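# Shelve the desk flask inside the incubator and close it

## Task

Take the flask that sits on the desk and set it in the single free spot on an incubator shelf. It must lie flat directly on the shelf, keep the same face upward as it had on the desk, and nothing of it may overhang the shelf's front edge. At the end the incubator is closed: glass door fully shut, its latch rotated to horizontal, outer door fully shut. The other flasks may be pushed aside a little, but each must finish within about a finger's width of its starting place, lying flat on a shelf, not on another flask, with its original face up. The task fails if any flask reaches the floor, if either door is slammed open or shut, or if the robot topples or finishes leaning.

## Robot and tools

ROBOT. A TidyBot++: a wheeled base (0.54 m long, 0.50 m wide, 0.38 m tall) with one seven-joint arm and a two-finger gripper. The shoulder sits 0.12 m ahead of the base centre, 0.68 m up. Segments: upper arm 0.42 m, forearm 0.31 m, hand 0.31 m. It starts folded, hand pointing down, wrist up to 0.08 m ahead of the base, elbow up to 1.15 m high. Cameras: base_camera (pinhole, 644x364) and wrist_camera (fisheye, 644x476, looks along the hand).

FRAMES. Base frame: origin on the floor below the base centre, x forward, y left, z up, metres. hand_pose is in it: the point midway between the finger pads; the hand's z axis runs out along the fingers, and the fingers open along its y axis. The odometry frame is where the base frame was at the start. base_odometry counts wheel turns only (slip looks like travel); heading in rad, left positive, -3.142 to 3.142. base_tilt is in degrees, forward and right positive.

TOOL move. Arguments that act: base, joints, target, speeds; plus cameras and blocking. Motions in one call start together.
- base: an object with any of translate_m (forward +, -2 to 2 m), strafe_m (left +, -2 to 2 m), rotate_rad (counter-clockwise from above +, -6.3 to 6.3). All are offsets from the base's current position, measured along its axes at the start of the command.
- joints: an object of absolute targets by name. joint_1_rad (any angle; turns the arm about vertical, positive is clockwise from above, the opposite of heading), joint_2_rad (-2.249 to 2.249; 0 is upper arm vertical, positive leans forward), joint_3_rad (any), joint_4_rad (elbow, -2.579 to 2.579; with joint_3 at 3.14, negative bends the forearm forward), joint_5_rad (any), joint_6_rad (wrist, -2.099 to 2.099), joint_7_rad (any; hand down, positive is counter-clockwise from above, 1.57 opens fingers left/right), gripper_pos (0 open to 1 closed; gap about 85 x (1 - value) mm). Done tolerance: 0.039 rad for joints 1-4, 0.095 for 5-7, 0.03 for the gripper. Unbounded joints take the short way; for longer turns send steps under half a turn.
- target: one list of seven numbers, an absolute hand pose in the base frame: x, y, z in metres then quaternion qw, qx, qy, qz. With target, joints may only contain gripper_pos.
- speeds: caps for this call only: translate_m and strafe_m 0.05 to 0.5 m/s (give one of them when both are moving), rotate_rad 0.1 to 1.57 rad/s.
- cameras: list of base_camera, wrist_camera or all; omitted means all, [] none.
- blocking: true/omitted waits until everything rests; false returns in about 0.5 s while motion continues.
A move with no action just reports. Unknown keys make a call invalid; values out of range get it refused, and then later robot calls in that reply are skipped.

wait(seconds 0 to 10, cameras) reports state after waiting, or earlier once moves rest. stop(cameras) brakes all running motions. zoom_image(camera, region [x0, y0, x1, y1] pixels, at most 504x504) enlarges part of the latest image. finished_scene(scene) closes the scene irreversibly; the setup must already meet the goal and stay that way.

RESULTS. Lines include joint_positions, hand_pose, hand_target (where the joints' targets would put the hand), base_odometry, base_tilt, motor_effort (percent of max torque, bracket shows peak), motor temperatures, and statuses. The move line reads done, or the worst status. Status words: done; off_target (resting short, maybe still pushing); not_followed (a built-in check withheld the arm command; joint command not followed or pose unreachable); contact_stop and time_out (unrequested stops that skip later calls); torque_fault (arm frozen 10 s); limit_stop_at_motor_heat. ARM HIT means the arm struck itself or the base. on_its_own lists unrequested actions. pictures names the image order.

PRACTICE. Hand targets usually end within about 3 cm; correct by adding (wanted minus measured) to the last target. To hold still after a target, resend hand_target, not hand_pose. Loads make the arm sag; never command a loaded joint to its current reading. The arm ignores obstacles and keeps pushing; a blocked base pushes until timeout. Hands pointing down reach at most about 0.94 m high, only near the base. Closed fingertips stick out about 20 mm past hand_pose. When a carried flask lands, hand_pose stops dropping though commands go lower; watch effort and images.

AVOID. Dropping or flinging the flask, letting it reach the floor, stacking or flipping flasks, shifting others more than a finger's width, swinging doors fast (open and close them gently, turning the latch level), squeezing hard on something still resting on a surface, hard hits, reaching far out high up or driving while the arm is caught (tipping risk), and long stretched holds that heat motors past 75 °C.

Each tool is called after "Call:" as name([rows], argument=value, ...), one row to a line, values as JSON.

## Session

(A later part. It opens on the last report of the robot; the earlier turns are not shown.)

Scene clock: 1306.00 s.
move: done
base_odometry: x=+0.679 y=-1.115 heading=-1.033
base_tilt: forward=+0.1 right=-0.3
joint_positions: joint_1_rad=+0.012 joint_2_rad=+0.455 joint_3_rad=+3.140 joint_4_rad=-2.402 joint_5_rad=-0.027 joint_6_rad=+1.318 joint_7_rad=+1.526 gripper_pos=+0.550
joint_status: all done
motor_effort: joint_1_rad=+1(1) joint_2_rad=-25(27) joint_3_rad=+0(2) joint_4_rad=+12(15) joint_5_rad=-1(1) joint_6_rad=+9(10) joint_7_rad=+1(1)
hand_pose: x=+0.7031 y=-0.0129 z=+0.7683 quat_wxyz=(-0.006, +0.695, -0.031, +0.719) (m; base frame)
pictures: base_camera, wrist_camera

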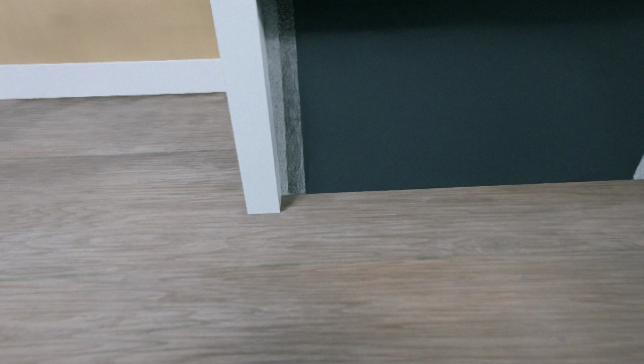

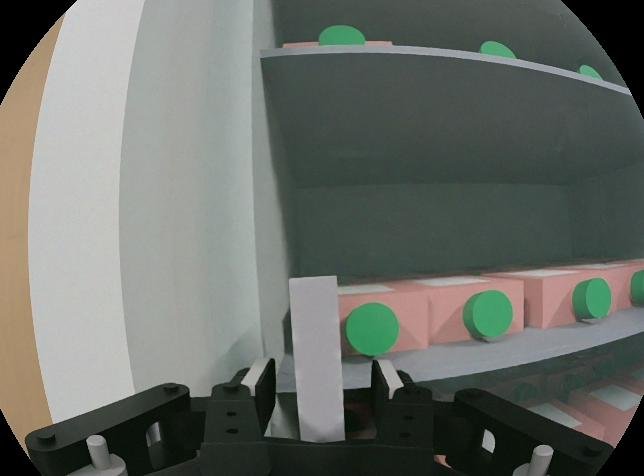

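Call:
move(joints={"joint_6_rad": 1.25}, cameras=["wrist_camera"])

Scene clock: 1310.63 s.
move: done
base_odometry: x=+0.679 y=-1.115 heading=-1.033
base_tilt: forward=+0.0 right=-0.3
joint_positions: joint_1_rad=+0.012 joint_2_rad=+0.455 joint_3_rad=+3.140 joint_4_rad=-2.402 joint_5_rad=-0.027 joint_6_rad=+1.268 joint_7_rad=+1.526 gripper_pos=+0.550
joint_status: all done
motor_effort: joint_1_rad=+0(1) joint_2_rad=-24(25) joint_3_rad=-2(2) joint_4_rad=+11(13) joint_5_rad=+0(1) joint_6_rad=+8(9) joint_7_rad=+0(1)
hand_pose: x=+0.7032 y=-0.0128 z=+0.7525 quat_wxyz=(-0.006, +0.713, -0.032, +0.701) (m; base frame)
pictures: wrist_camera

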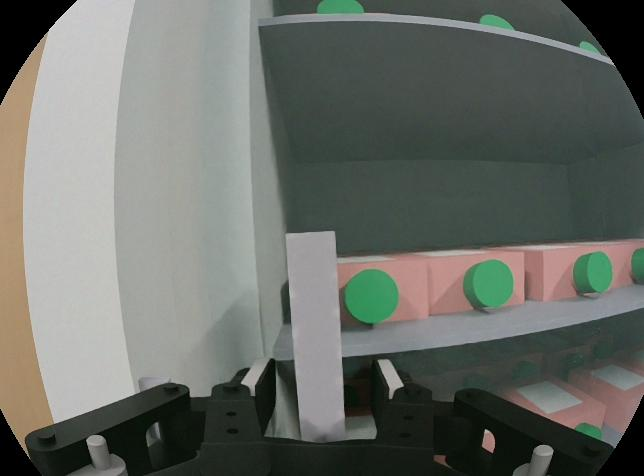

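Call:
move(joints={"gripper_pos": 0.78}, cameras=[])

Call:
move(joints={"gripper_pos": 0.88})

Call:
zoom_image(camera="wrist_camera", region=[150, 150, 500, 450])

Scene clock: 1316.80 s.
move: done
joint_status: all done
motor_effort: joint_1_rad=+0(4) joint_2_rad=-25(26) joint_3_rad=+0(3) joint_4_rad=+13(15) joint_5_rad=-1(3) joint_6_rad=+8(10) joint_7_rad=+1(1)
pictures: none

Scene clock: 1317.33 s.
move: off_target
base_odometry: x=+0.679 y=-1.115 heading=-1.032
base_tilt: forward=+0.1 right=-0.3
joint_positions: joint_1_rad=+0.014 joint_2_rad=+0.455 joint_3_rad=+3.136 joint_4_rad=-2.406 joint_5_rad=-0.027 joint_6_rad=+1.268 joint_7_rad=+1.526 gripper_pos=+0.844
joint_status: gripper_pos off_target (ended at +0.844, target +0.880)
motor_effort: joint_1_rad=+0(3) joint_2_rad=-24(26) joint_3_rad=+0(3) joint_4_rad=+13(15) joint_5_rad=+0(3) joint_6_rad=+8(9) joint_7_rad=+0(1)
hand_pose: x=+0.7018 y=-0.0121 z=+0.7506 quat_wxyz=(-0.007, +0.714, -0.032, +0.699) (m; base frame)
pictures: base_camera, wrist_camera

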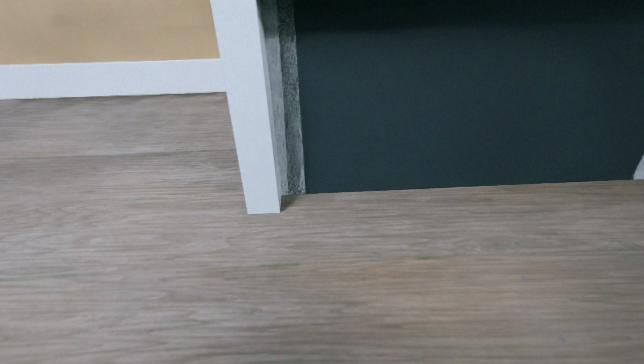

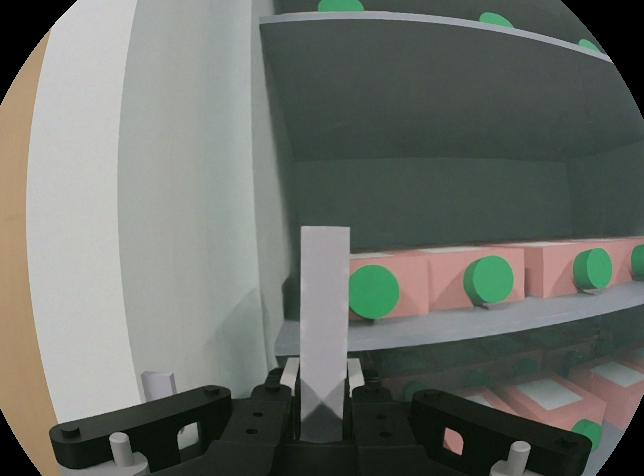

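Scaled by 1.440.

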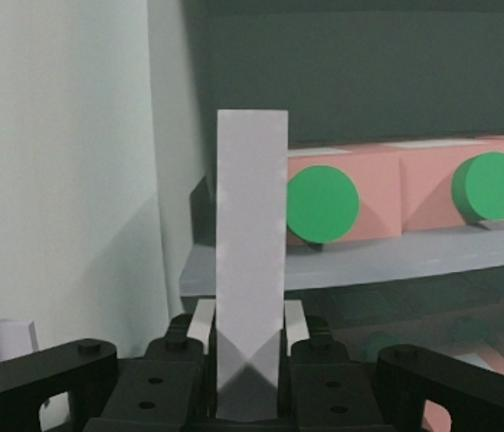

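Call:
move(joints={"joint_7_rad": 1.88})

Scene clock: 1326.83 s.
move: off_target
base_odometry: x=+0.679 y=-1.115 heading=-1.032
base_tilt: forward=+0.0 right=-0.3
joint_positions: joint_1_rad=+0.015 joint_2_rad=+0.454 joint_3_rad=+3.134 joint_4_rad=-2.406 joint_5_rad=-0.029 joint_6_rad=+1.268 joint_7_rad=+1.745 gripper_pos=+0.844
joint_status: joint_7_rad off_target (ended at +1.745, target +1.880)
motor_effort: joint_1_rad=-1(3) joint_2_rad=-24(24) joint_3_rad=+3(3) joint_4_rad=+13(15) joint_5_rad=+4(6) joint_6_rad=+8(9) joint_7_rad=+13(14)
hand_pose: x=+0.7017 y=-0.0122 z=+0.7510 quat_wxyz=(+0.069, +0.714, +0.045, +0.696) (m; base frame)
pictures: base_camera, wrist_camera

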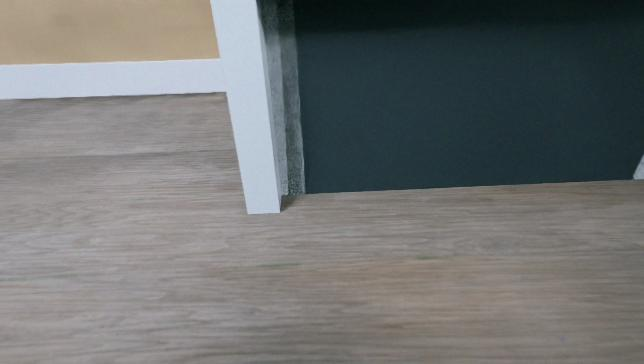

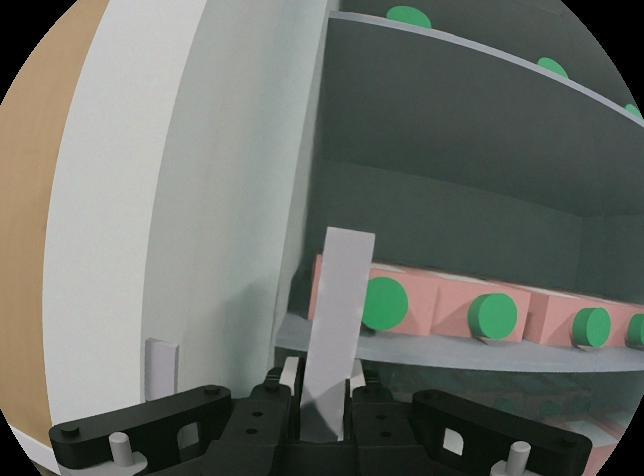

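Call:
move(joints={"joint_7_rad": 1.25})

Scene clock: 1330.87 s.
move: done
base_odometry: x=+0.679 y=-1.115 heading=-1.032
base_tilt: forward=+0.0 right=-0.3
joint_positions: joint_1_rad=+0.014 joint_2_rad=+0.454 joint_3_rad=+3.134 joint_4_rad=-2.406 joint_5_rad=-0.029 joint_6_rad=+1.268 joint_7_rad=+1.322 gripper_pos=+0.844
joint_status: all done
motor_effort: joint_1_rad=+2(4) joint_2_rad=-23(25) joint_3_rad=+2(3) joint_4_rad=+11(14) joint_5_rad=-4(4) joint_6_rad=+7(9) joint_7_rad=+0(14)
hand_pose: x=+0.7017 y=-0.0116 z=+0.7512 quat_wxyz=(-0.079, +0.707, -0.105, +0.695) (m; base frame)
pictures: base_camera, wrist_camera

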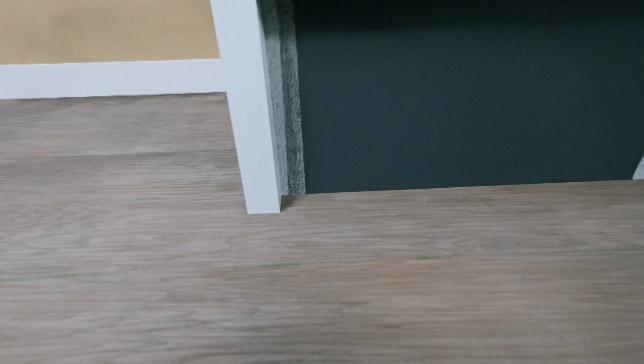

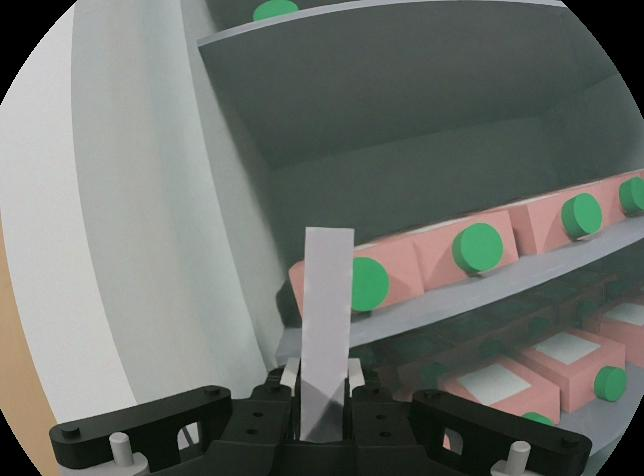

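Call:
move(joints={"joint_7_rad": 0.80})

Scene clock: 1336.23 s.
move: done
base_odometry: x=+0.679 y=-1.115 heading=-1.032
base_tilt: forward=+0.0 right=-0.3
joint_positions: joint_1_rad=+0.012 joint_2_rad=+0.453 joint_3_rad=+3.134 joint_4_rad=-2.406 joint_5_rad=-0.029 joint_6_rad=+1.268 joint_7_rad=+0.882 gripper_pos=+0.844
joint_status: all done
motor_effort: joint_1_rad=+4(4) joint_2_rad=-22(23) joint_3_rad=+3(3) joint_4_rad=+10(11) joint_5_rad=-5(6) joint_6_rad=+5(7) joint_7_rad=+0(1)
hand_pose: x=+0.7017 y=-0.0105 z=+0.7517 quat_wxyz=(-0.229, +0.667, -0.256, +0.661) (m; base frame)
pictures: base_camera, wrist_camera

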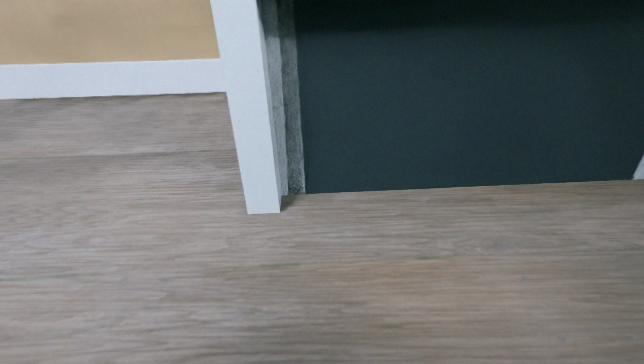

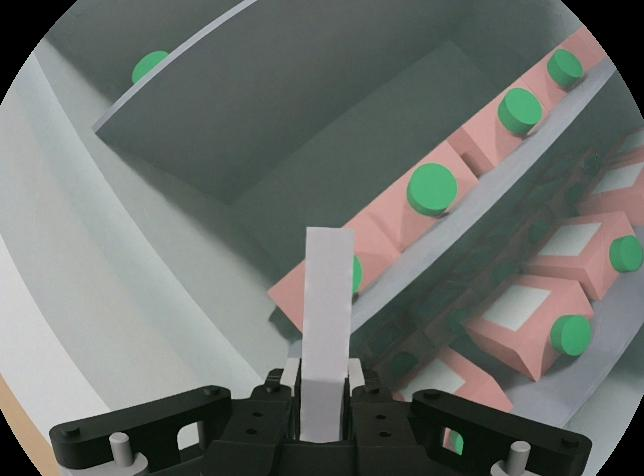

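Works. Continue.

Call:
move(joints={"joint_7_rad": 0.35}, cameras=[])

Call:
move(joints={"joint_7_rad": -0.05})

Scene clock: 1340.90 s.
move: done
joint_status: all done
motor_effort: joint_1_rad=+4(5) joint_2_rad=-22(22) joint_3_rad=+3(4) joint_4_rad=+9(10) joint_5_rad=-5(6) joint_6_rad=+5(5) joint_7_rad=+1(1)
pictures: none

Scene clock: 1342.00 s.
move: done
base_odometry: x=+0.679 y=-1.115 heading=-1.032
base_tilt: forward=+0.1 right=-0.3
joint_positions: joint_1_rad=+0.011 joint_2_rad=+0.450 joint_3_rad=+3.134 joint_4_rad=-2.406 joint_5_rad=-0.029 joint_6_rad=+1.268 joint_7_rad=+0.036 gripper_pos=+0.844
joint_status: all done
motor_effort: joint_1_rad=+4(5) joint_2_rad=-21(22) joint_3_rad=+2(4) joint_4_rad=+10(10) joint_5_rad=-5(5) joint_6_rad=+5(5) joint_7_rad=-2(2)
hand_pose: x=+0.7017 y=-0.0096 z=+0.7538 quat_wxyz=(-0.482, +0.502, -0.506, +0.509) (m; base frame)
pictures: base_camera, wrist_camera

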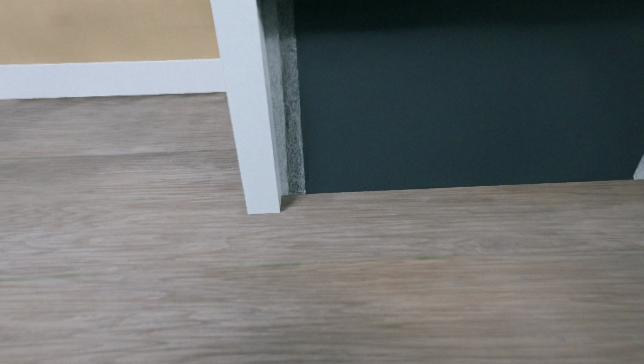

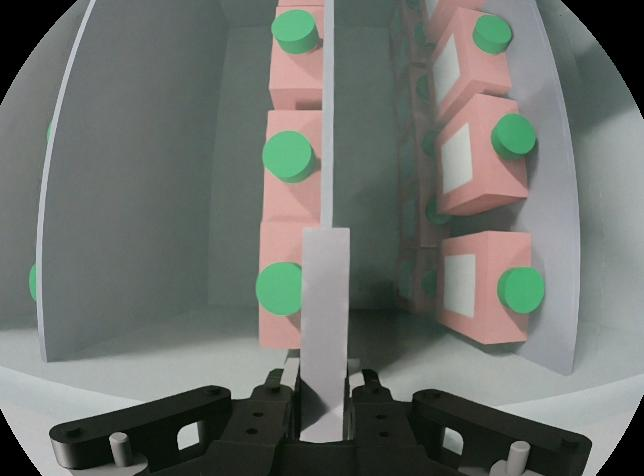

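Call:
move(joints={"joint_7_rad": -0.13})

Scene clock: 1345.83 s.
move: off_target
base_odometry: x=+0.679 y=-1.115 heading=-1.032
base_tilt: forward=+0.1 right=-0.3
joint_positions: joint_1_rad=+0.010 joint_2_rad=+0.450 joint_3_rad=+3.134 joint_4_rad=-2.406 joint_5_rad=-0.029 joint_6_rad=+1.268 joint_7_rad=-0.028 gripper_pos=+0.844
joint_status: joint_7_rad off_target (ended at -0.028, target -0.130)
motor_effort: joint_1_rad=+3(5) joint_2_rad=-22(22) joint_3_rad=+0(3) joint_4_rad=+11(12) joint_5_rad=-5(6) joint_6_rad=+6(6) joint_7_rad=-7(8)
hand_pose: x=+0.7017 y=-0.0096 z=+0.7539 quat_wxyz=(-0.498, +0.486, -0.522, +0.494) (m; base frame)
pictures: base_camera, wrist_camera

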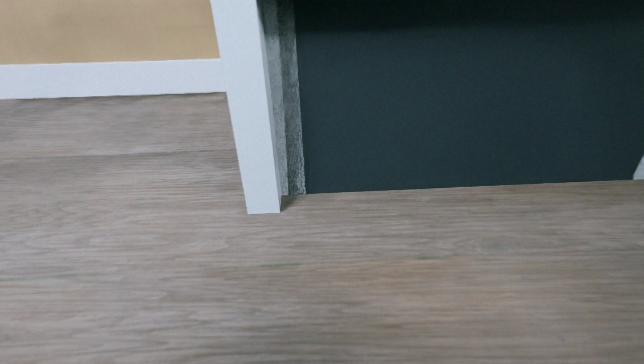

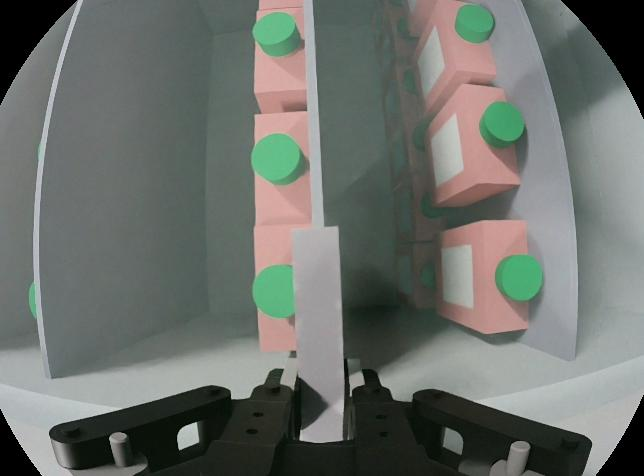

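Call:
move(joints={"joint_7_rad": 0.04}, cameras=[])

Call:
move(joints={"gripper_pos": 0.5}, cameras=["wrist_camera"])

Call:
move(base={"translate_m": -0.15}, speeds={"translate_m": 0.1})

Scene clock: 1352.87 s.
move: done
joint_status: all done
motor_effort: joint_1_rad=+2(4) joint_2_rad=-23(23) joint_3_rad=+1(3) joint_4_rad=+11(12) joint_5_rad=-2(5) joint_6_rad=+7(7) joint_7_rad=+0(8)
pictures: none

Scene clock: 1353.60 s.
move: done
joint_status: all done
motor_effort: joint_1_rad=+0(3) joint_2_rad=-27(27) joint_3_rad=-2(2) joint_4_rad=+12(13) joint_5_rad=+0(2) joint_6_rad=+10(10) joint_7_rad=+1(1)
pictures: wrist_camera

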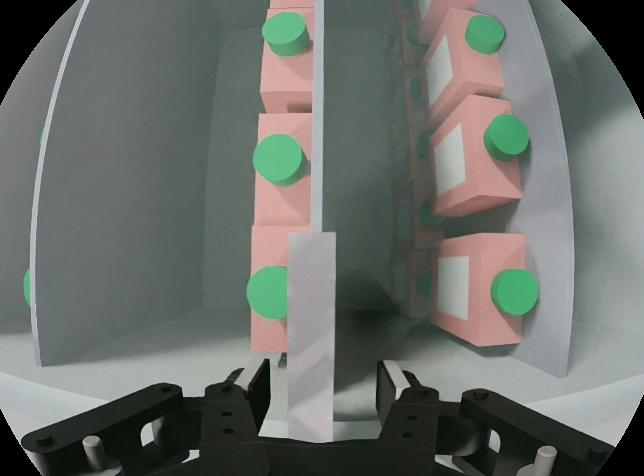

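Scene clock: 1355.67 s.
move: done
base_odometry: x=+0.602 y=-0.986 heading=-1.032
base_tilt: forward=+0.1 right=-0.3
base_status: done
joint_positions: joint_1_rad=+0.013 joint_2_rad=+0.458 joint_3_rad=+3.134 joint_4_rad=-2.401 joint_5_rad=-0.029 joint_6_rad=+1.268 joint_7_rad=+0.029 gripper_pos=+0.500
motor_effort: joint_1_rad=+0(1) joint_2_rad=-27(28) joint_3_rad=-1(2) joint_4_rad=+11(12) joint_5_rad=+1(1) joint_6_rad=+9(9) joint_7_rad=+1(1)
hand_pose: x=+0.7037 y=-0.0112 z=+0.7510 quat_wxyz=(-0.482, +0.501, -0.509, +0.507) (m; base frame)
pictures: base_camera, wrist_camera

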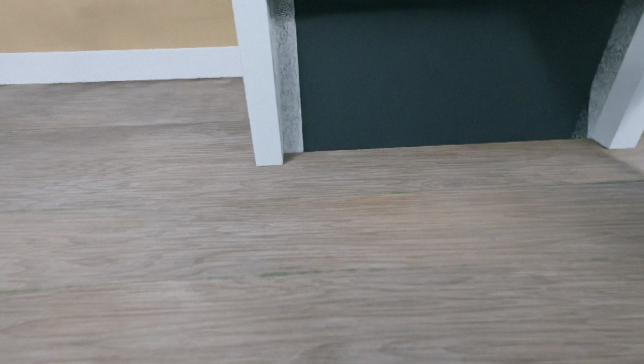

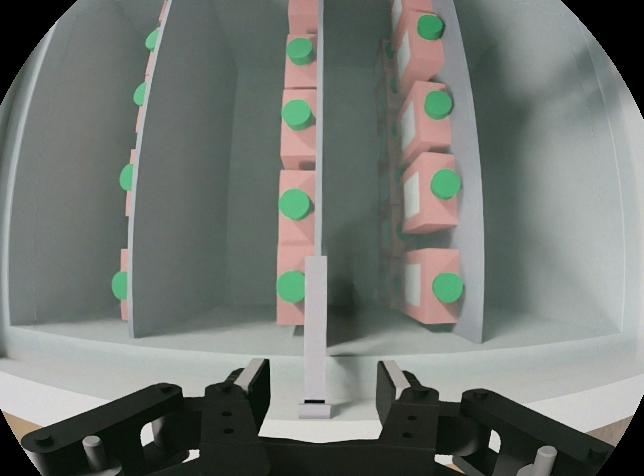

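Call:
move(base={"translate_m": -0.45}, joints={"joint_7_rad": 1.6, "gripper_pos": 1.0}, speeds={"translate_m": 0.3}, cameras=["wrist_camera"])

Call:
zoom_image(camera="wrist_camera", region=[200, 150, 500, 400])

Scene clock: 1363.40 s.
move: done
base_odometry: x=+0.372 y=-0.599 heading=-1.032
base_tilt: forward=+0.1 right=-0.3
base_status: done
joint_positions: joint_1_rad=+0.013 joint_2_rad=+0.459 joint_3_rad=+3.134 joint_4_rad=-2.401 joint_5_rad=-0.029 joint_6_rad=+1.268 joint_7_rad=+1.524 gripper_pos=+0.999
joint_status: all done
motor_effort: joint_1_rad=-1(1) joint_2_rad=-27(29) joint_3_rad=-1(2) joint_4_rad=+9(12) joint_5_rad=+0(1) joint_6_rad=+9(9) joint_7_rad=+0(2)
hand_pose: x=+0.7039 y=-0.0112 z=+0.7502 quat_wxyz=(-0.009, +0.714, -0.033, +0.699) (m; base frame)
pictures: wrist_camera

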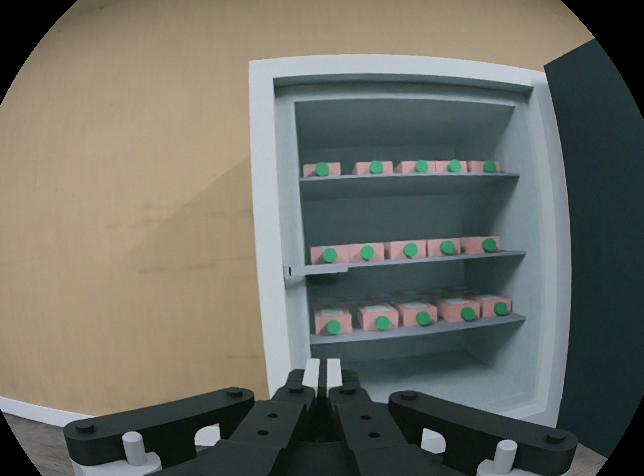

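Scaled by 1.680.

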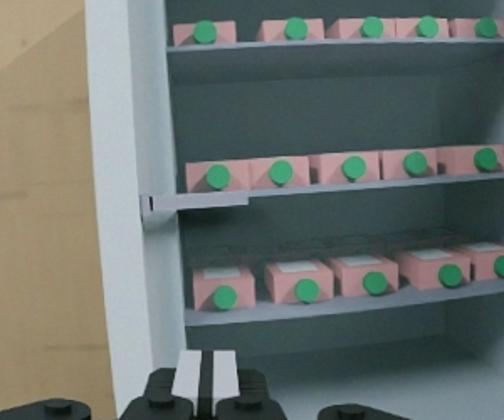

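Call:
move(base={"translate_m": -0.3}, joints={"joint_1_rad": -0.28, "joint_2_rad": -0.19, "joint_4_rad": -1.885, "joint_6_rad": 0.15, "joint_7_rad": 0.0}, cameras=[])

Call:
move(base={"strafe_m": -1.1}, speeds={"strafe_m": 0.35})

Scene clock: 1397.23 s.
move: done
base_status: done
joint_status: all done
motor_effort: joint_1_rad=-1(2) joint_2_rad=-15(30) joint_3_rad=-1(2) joint_4_rad=+22(23) joint_5_rad=+0(1) joint_6_rad=+9(11) joint_7_rad=+1(1)
pictures: none

Scene clock: 1401.33 s.
move: done
base_odometry: x=-0.727 y=-0.906 heading=-1.033
base_tilt: forward=+0.0 right=-0.3
base_status: done
joint_positions: joint_1_rad=-0.271 joint_2_rad=-0.181 joint_3_rad=+3.135 joint_4_rad=-1.899 joint_5_rad=-0.029 joint_6_rad=+0.202 joint_7_rad=+0.078 gripper_pos=+0.999
motor_effort: joint_1_rad=+0(2) joint_2_rad=-15(17) joint_3_rad=+0(3) joint_4_rad=+21(23) joint_5_rad=+0(1) joint_6_rad=+9(9) joint_7_rad=+1(1)
hand_pose: x=+0.6443 y=+0.1493 z=+1.0666 quat_wxyz=(-0.567, +0.558, -0.402, +0.454) (m; base frame)
pictures: base_camera, wrist_camera

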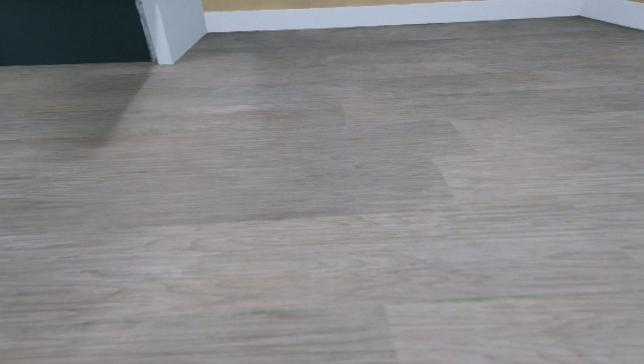

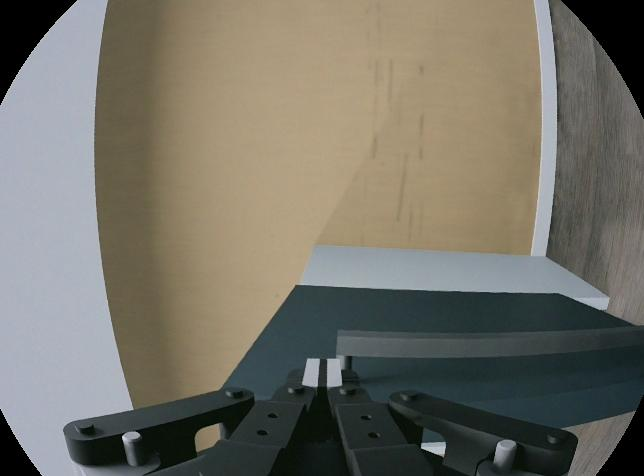

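Call:
move(joints={"joint_2_rad": -0.19, "joint_4_rad": -1.595, "joint_6_rad": -0.15}, cameras=[])

Call:
move(base={"translate_m": 0.34}, speeds={"translate_m": 0.2})

Scene clock: 1424.00 s.
move: done
joint_status: all done
motor_effort: joint_1_rad=-1(1) joint_2_rad=-15(16) joint_3_rad=-1(1) joint_4_rad=+22(24) joint_5_rad=+0(1) joint_6_rad=+9(10) joint_7_rad=+1(1)
pictures: none

Scene clock: 1426.40 s.
move: done
base_odometry: x=-0.553 y=-1.198 heading=-1.033
base_tilt: forward=+0.1 right=-0.4
base_status: done
joint_positions: joint_1_rad=-0.271 joint_2_rad=-0.182 joint_3_rad=+3.135 joint_4_rad=-1.611 joint_5_rad=-0.029 joint_6_rad=-0.098 joint_7_rad=+0.078 gripper_pos=+0.999
motor_effort: joint_1_rad=+0(1) joint_2_rad=-15(19) joint_3_rad=-1(1) joint_4_rad=+22(23) joint_5_rad=+1(1) joint_6_rad=+9(10) joint_7_rad=+1(1)
hand_pose: x=+0.6432 y=+0.1519 z=+1.1541 quat_wxyz=(-0.566, +0.562, -0.402, +0.449) (m; base frame)
pictures: base_camera, wrist_camera

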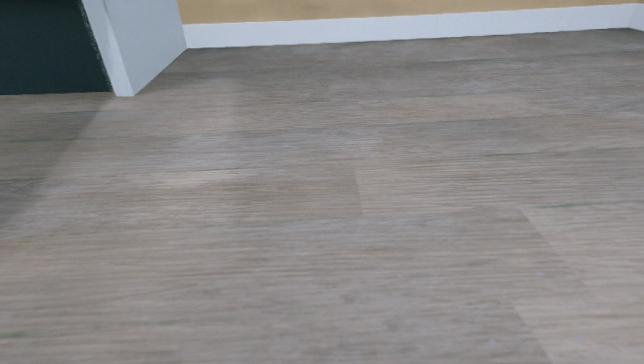

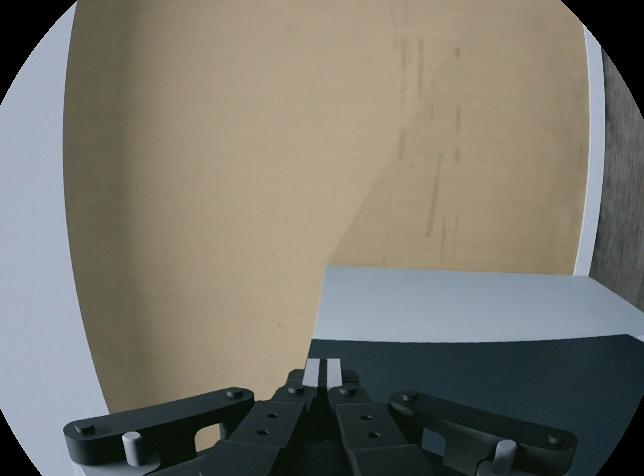

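Call:
move(base={"strafe_m": 0.15}, speeds={"strafe_m": 0.1}, cameras=["wrist_camera"])

Call:
move(base={"strafe_m": 0.1}, speeds={"strafe_m": 0.07})

Scene clock: 1436.23 s.
move: done
base_status: done
motor_effort: joint_1_rad=+0(2) joint_2_rad=-15(17) joint_3_rad=+0(3) joint_4_rad=+22(23) joint_5_rad=+1(1) joint_6_rad=+9(9) joint_7_rad=+1(1)
pictures: wrist_camera

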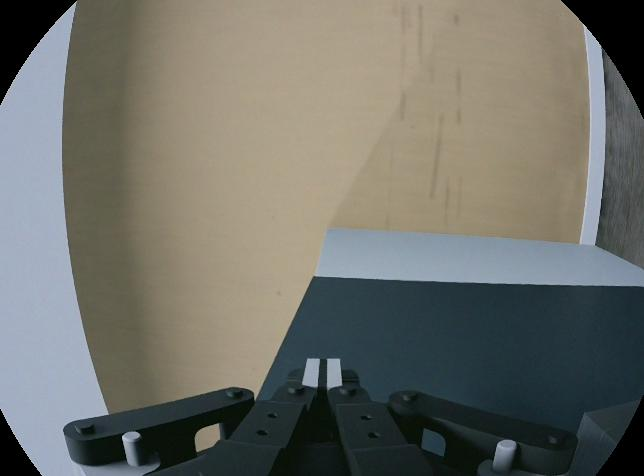

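Scene clock: 1438.17 s.
move: done
base_odometry: x=-0.337 y=-1.070 heading=-1.033
base_tilt: forward=+0.0 right=-0.3
base_status: done
joint_positions: joint_1_rad=-0.273 joint_2_rad=-0.190 joint_3_rad=+3.137 joint_4_rad=-1.608 joint_5_rad=-0.029 joint_6_rad=-0.107 joint_7_rad=+0.077 gripper_pos=+0.999
motor_effort: joint_1_rad=-1(2) joint_2_rad=-15(17) joint_3_rad=+0(3) joint_4_rad=+22(24) joint_5_rad=+0(1) joint_6_rad=+9(11) joint_7_rad=+1(1)
hand_pose: x=+0.6396 y=+0.1513 z=+1.1570 quat_wxyz=(-0.567, +0.562, -0.402, +0.449) (m; base frame)
pictures: base_camera, wrist_camera

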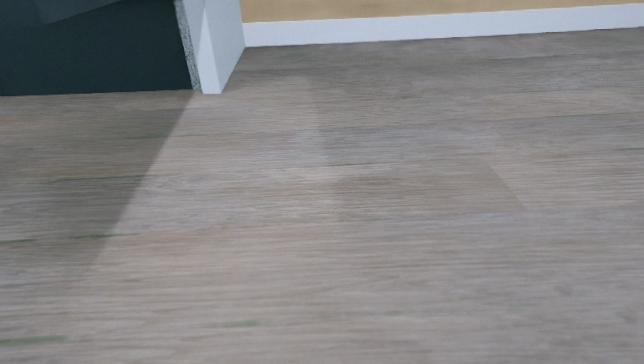

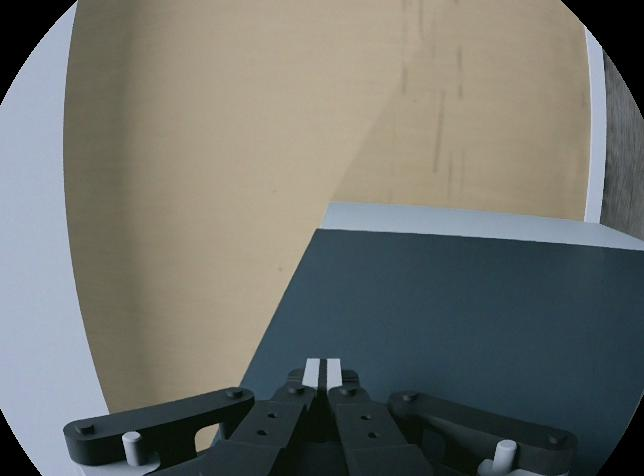

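Call:
move(base={"strafe_m": 0.17}, speeds={"strafe_m": 0.1})

Scene clock: 1444.87 s.
move: done
base_odometry: x=-0.191 y=-0.983 heading=-1.033
base_tilt: forward=+0.0 right=-0.3
base_status: done
joint_positions: joint_1_rad=-0.274 joint_2_rad=-0.191 joint_3_rad=+3.146 joint_4_rad=-1.608 joint_5_rad=-0.029 joint_6_rad=-0.107 joint_7_rad=+0.077 gripper_pos=+0.999
motor_effort: joint_1_rad=+0(6) joint_2_rad=-15(16) joint_3_rad=+0(7) joint_4_rad=+22(23) joint_5_rad=+0(1) joint_6_rad=+9(9) joint_7_rad=+0(1)
hand_pose: x=+0.6410 y=+0.1460 z=+1.1573 quat_wxyz=(-0.566, +0.560, -0.404, +0.451) (m; base frame)
pictures: base_camera, wrist_camera

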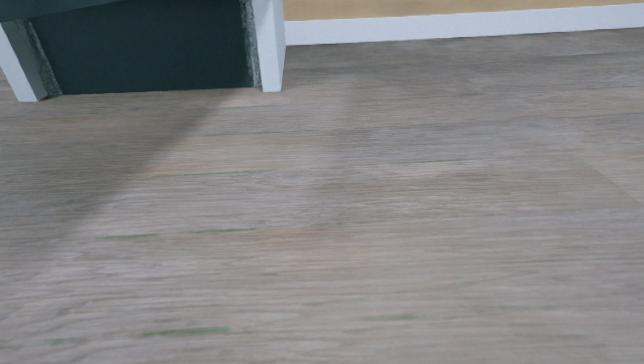

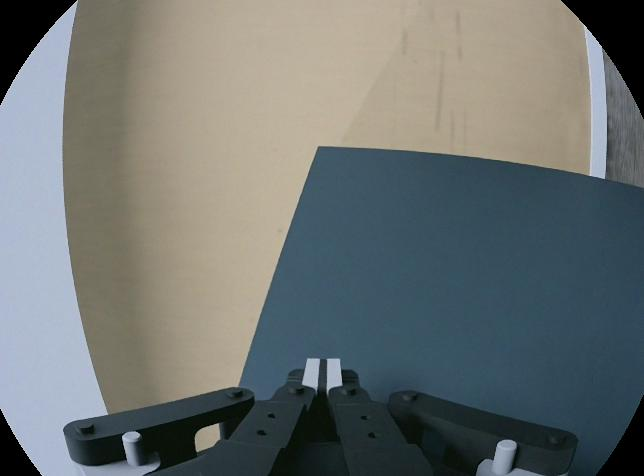

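Call:
move(base={"strafe_m": 0.17, "translate_m": 0.06}, speeds={"strafe_m": 0.1}, cameras=["wrist_camera"])

Call:
move(base={"strafe_m": 0.145, "translate_m": 0.11}, speeds={"strafe_m": 0.09})

Scene clock: 1457.90 s.
move: done
base_status: done
motor_effort: joint_1_rad=+0(4) joint_2_rad=-15(16) joint_3_rad=+0(6) joint_4_rad=+22(23) joint_5_rad=+0(1) joint_6_rad=+9(10) joint_7_rad=+1(1)
pictures: wrist_camera

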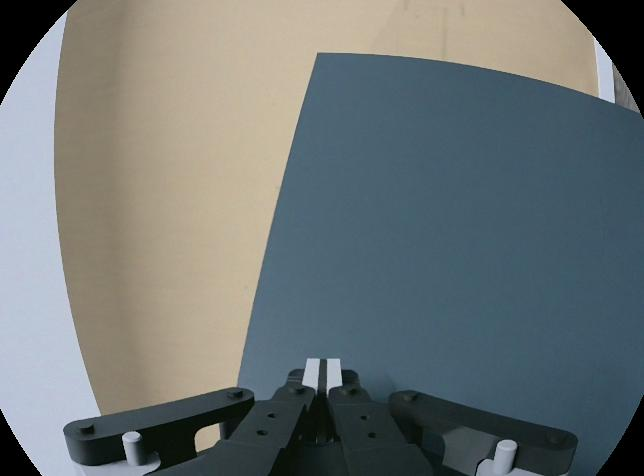

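Scene clock: 1460.47 s.
move: done
base_odometry: x=+0.167 y=-0.967 heading=-1.033
base_tilt: forward=+0.0 right=-0.3
base_status: done
joint_positions: joint_1_rad=-0.273 joint_2_rad=-0.191 joint_3_rad=+3.148 joint_4_rad=-1.608 joint_5_rad=-0.029 joint_6_rad=-0.109 joint_7_rad=+0.077 gripper_pos=+0.999
motor_effort: joint_1_rad=+0(3) joint_2_rad=-15(17) joint_3_rad=+0(5) joint_4_rad=+22(23) joint_5_rad=+1(1) joint_6_rad=+9(10) joint_7_rad=+0(1)
hand_pose: x=+0.6413 y=+0.1444 z=+1.1572 quat_wxyz=(-0.565, +0.559, -0.406, +0.451) (m; base frame)
pictures: base_camera, wrist_camera

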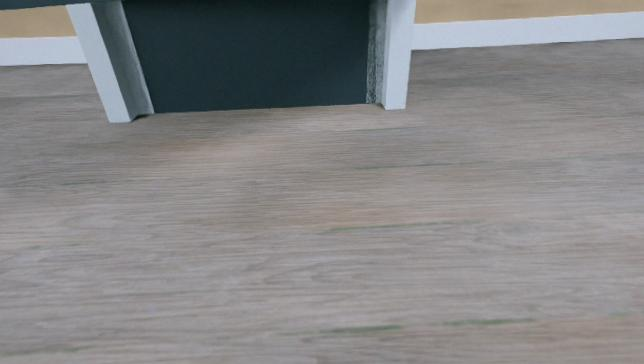

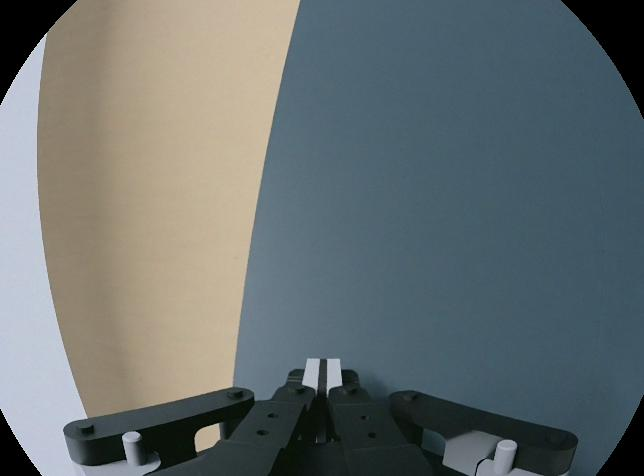

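Call:
move(base={"strafe_m": 0.105, "translate_m": 0.146}, speeds={"strafe_m": 0.09}, cameras=["wrist_camera"])

Call:
move(base={"strafe_m": 0.06, "translate_m": 0.14}, speeds={"strafe_m": 0.07})

Scene clock: 1470.03 s.
move: done
base_status: done
motor_effort: joint_1_rad=+0(1) joint_2_rad=-15(17) joint_3_rad=-1(2) joint_4_rad=+22(24) joint_5_rad=+0(1) joint_6_rad=+9(11) joint_7_rad=+0(1)
pictures: wrist_camera

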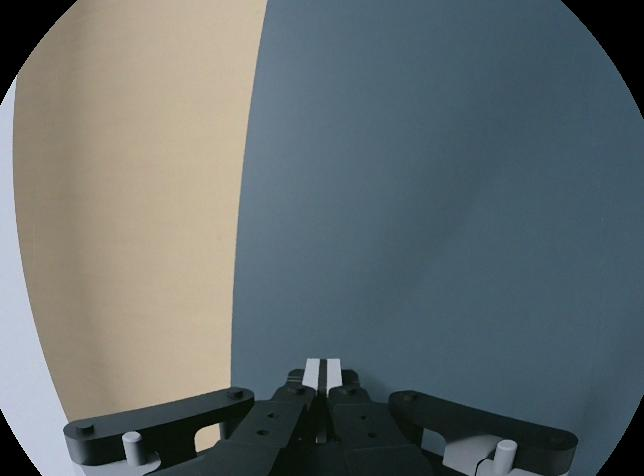

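Scene clock: 1472.70 s.
move: done
base_odometry: x=+0.455 y=-1.128 heading=-1.033
base_tilt: forward=+0.0 right=-0.3
base_status: done
joint_positions: joint_1_rad=-0.273 joint_2_rad=-0.189 joint_3_rad=+3.148 joint_4_rad=-1.607 joint_5_rad=-0.029 joint_6_rad=-0.112 joint_7_rad=+0.077 gripper_pos=+0.999
motor_effort: joint_1_rad=+0(2) joint_2_rad=-15(17) joint_3_rad=-1(2) joint_4_rad=+22(24) joint_5_rad=+0(1) joint_6_rad=+9(11) joint_7_rad=+1(1)
hand_pose: x=+0.6420 y=+0.1446 z=+1.1557 quat_wxyz=(-0.564, +0.561, -0.406, +0.450) (m; base frame)
pictures: base_camera, wrist_camera

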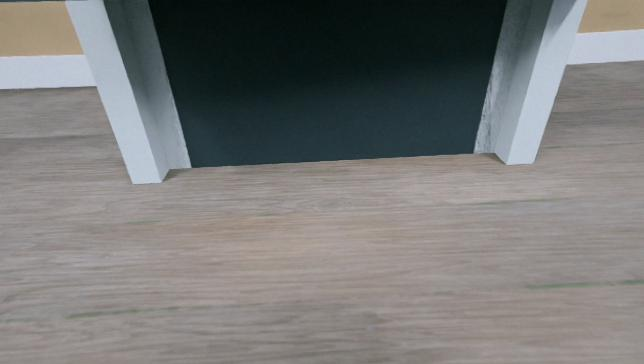

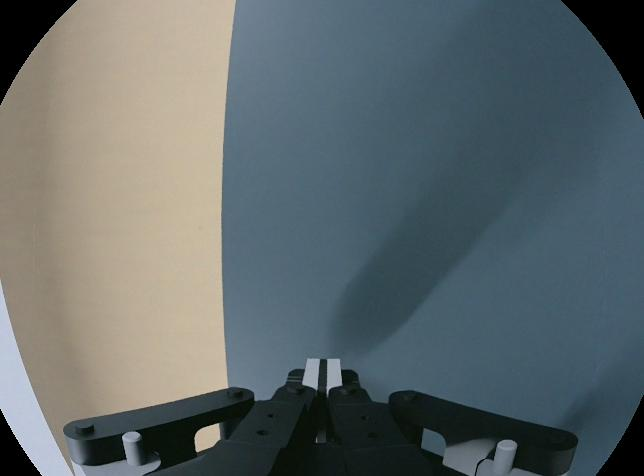

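Call:
move(base={"translate_m": 0.05}, speeds={"translate_m": 0.05}, cameras=[])

Call:
move(base={"translate_m": 0.03}, speeds={"translate_m": 0.05})

Scene clock: 1481.27 s.
move: done
base_status: done
motor_effort: joint_1_rad=+0(1) joint_2_rad=-15(18) joint_3_rad=-1(1) joint_4_rad=+22(24) joint_5_rad=+1(1) joint_6_rad=+9(11) joint_7_rad=+1(1)
pictures: none

Scene clock: 1482.40 s.
move: done
base_odometry: x=+0.496 y=-1.197 heading=-1.032
base_tilt: forward=+0.0 right=-0.4
base_status: done
joint_positions: joint_1_rad=-0.277 joint_2_rad=-0.220 joint_3_rad=+3.142 joint_4_rad=-1.610 joint_5_rad=-0.029 joint_6_rad=-0.137 joint_7_rad=+0.077 gripper_pos=+0.999
motor_effort: joint_1_rad=+0(3) joint_2_rad=-8(16) joint_3_rad=+0(3) joint_4_rad=+25(27) joint_5_rad=+0(1) joint_6_rad=+12(15) joint_7_rad=+1(1)
hand_pose: x=+0.6268 y=+0.1469 z=+1.1624 quat_wxyz=(-0.567, +0.562, -0.402, +0.448) (m; base frame)
pictures: base_camera, wrist_camera

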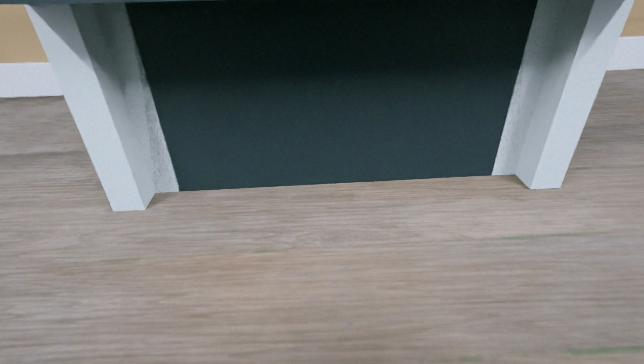

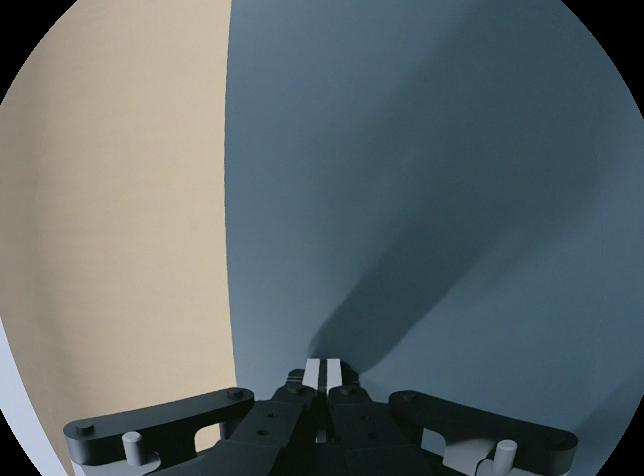

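Call:
move(base={"translate_m": 0.02}, speeds={"translate_m": 0.05}, cameras=[])

Call:
move(base={"translate_m": -0.5}, speeds={"translate_m": 0.25}, cameras=[])

Call:
move(base={"translate_m": -0.3, "strafe_m": 0.3}, joints={"joint_1_rad": 0.02, "joint_7_rad": 1.57, "joint_2_rad": -0.34, "joint_4_rad": -1.9, "joint_6_rad": -0.15})

Call:
zoom_image(camera="wrist_camera", region=[200, 80, 560, 400])

Scene clock: 1493.53 s.
move: done
base_status: done
motor_effort: joint_1_rad=+1(3) joint_2_rad=+0(8) joint_3_rad=+2(4) joint_4_rad=+27(28) joint_5_rad=+1(1) joint_6_rad=+14(17) joint_7_rad=+1(1)
pictures: none

Scene clock: 1496.37 s.
move: done
base_status: done
motor_effort: joint_1_rad=-1(1) joint_2_rad=-15(20) joint_3_rad=+0(2) joint_4_rad=+22(25) joint_5_rad=+1(1) joint_6_rad=+9(13) joint_7_rad=+1(1)
pictures: none

Scene clock: 1498.57 s.
move: done
base_odometry: x=+0.354 y=-0.373 heading=-1.032
base_tilt: forward=+0.0 right=-0.3
base_status: done
joint_positions: joint_1_rad=+0.006 joint_2_rad=-0.331 joint_3_rad=+3.136 joint_4_rad=-1.890 joint_5_rad=-0.029 joint_6_rad=-0.148 joint_7_rad=+1.490 gripper_pos=+0.999
joint_status: all done
motor_effort: joint_1_rad=+0(4) joint_2_rad=-10(17) joint_3_rad=+0(4) joint_4_rad=+22(23) joint_5_rad=+0(1) joint_6_rad=+9(10) joint_7_rad=+0(2)
hand_pose: x=+0.6049 y=+0.0032 z=+1.0408 quat_wxyz=(-0.037, +0.753, -0.039, +0.656) (m; base frame)
pictures: base_camera, wrist_camera

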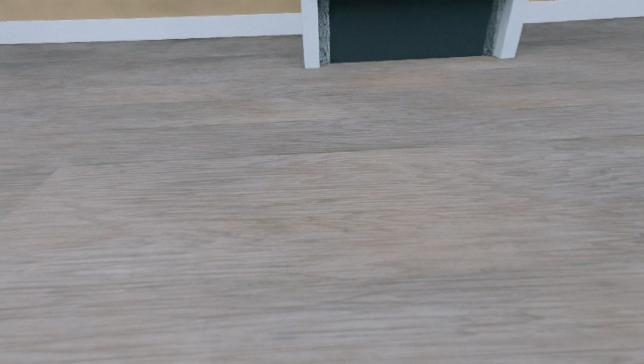

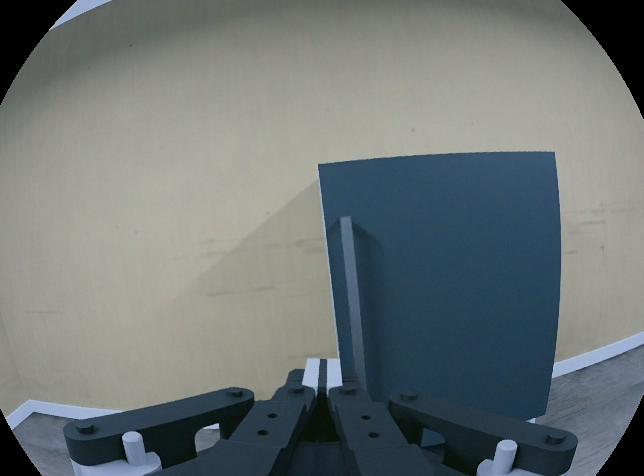

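Scaled by 1.400.

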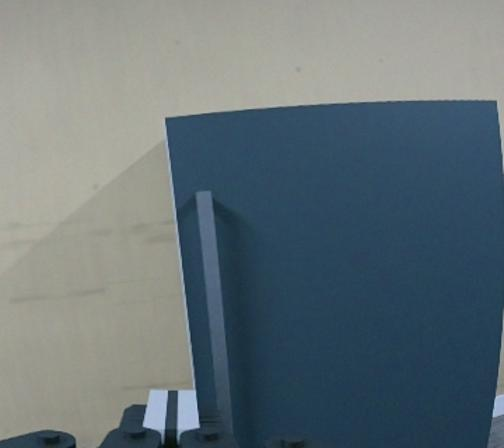

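Call:
move(base={"strafe_m": 0.45, "translate_m": 0.45, "rotate_rad": -0.7})

Call:
zoom_image(camera="wrist_camera", region=[200, 80, 560, 400])

Scene clock: 1511.63 s.
move: done
base_odometry: x=+0.971 y=-0.528 heading=-1.732
base_tilt: forward=+0.0 right=-0.3
base_status: done
joint_positions: joint_1_rad=+0.014 joint_2_rad=-0.332 joint_3_rad=+3.137 joint_4_rad=-1.891 joint_5_rad=-0.029 joint_6_rad=-0.148 joint_7_rad=+1.492 gripper_pos=+0.999
motor_effort: joint_1_rad=-1(2) joint_2_rad=-10(12) joint_3_rad=+0(3) joint_4_rad=+22(23) joint_5_rad=+0(1) joint_6_rad=+9(9) joint_7_rad=+1(1)
hand_pose: x=+0.6046 y=-0.0010 z=+1.0413 quat_wxyz=(-0.033, +0.752, -0.042, +0.657) (m; base frame)
pictures: base_camera, wrist_camera

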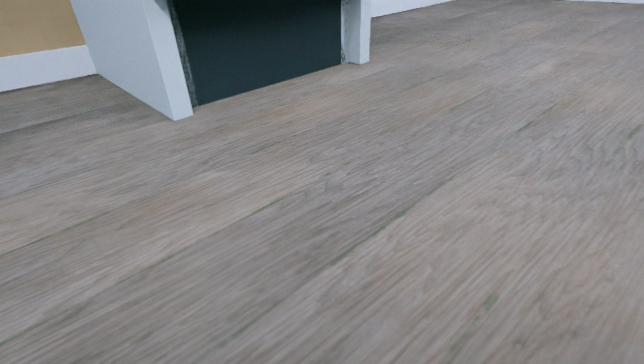

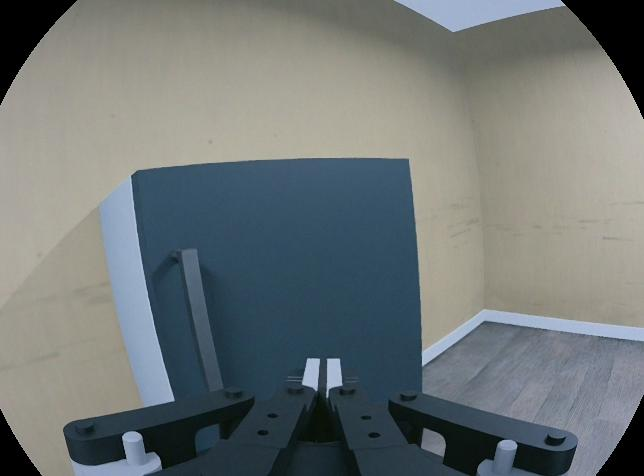

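Scaled by 1.400.

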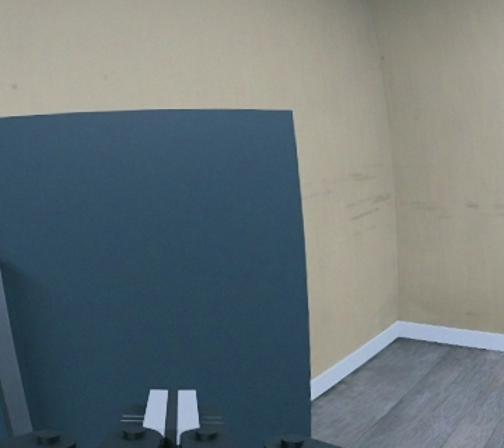

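Call:
zoom_image(camera="wrist_camera", region=[80, 150, 240, 410])

Scaled by 1.938.

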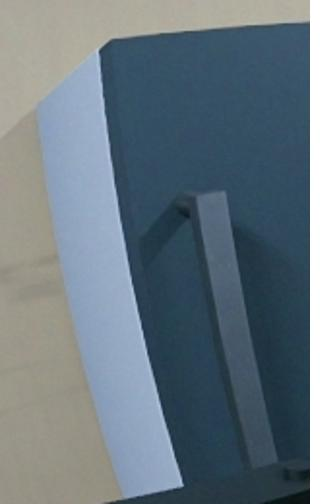

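Call:
finished_scene(scene=1)

The scene is finished: the task was done.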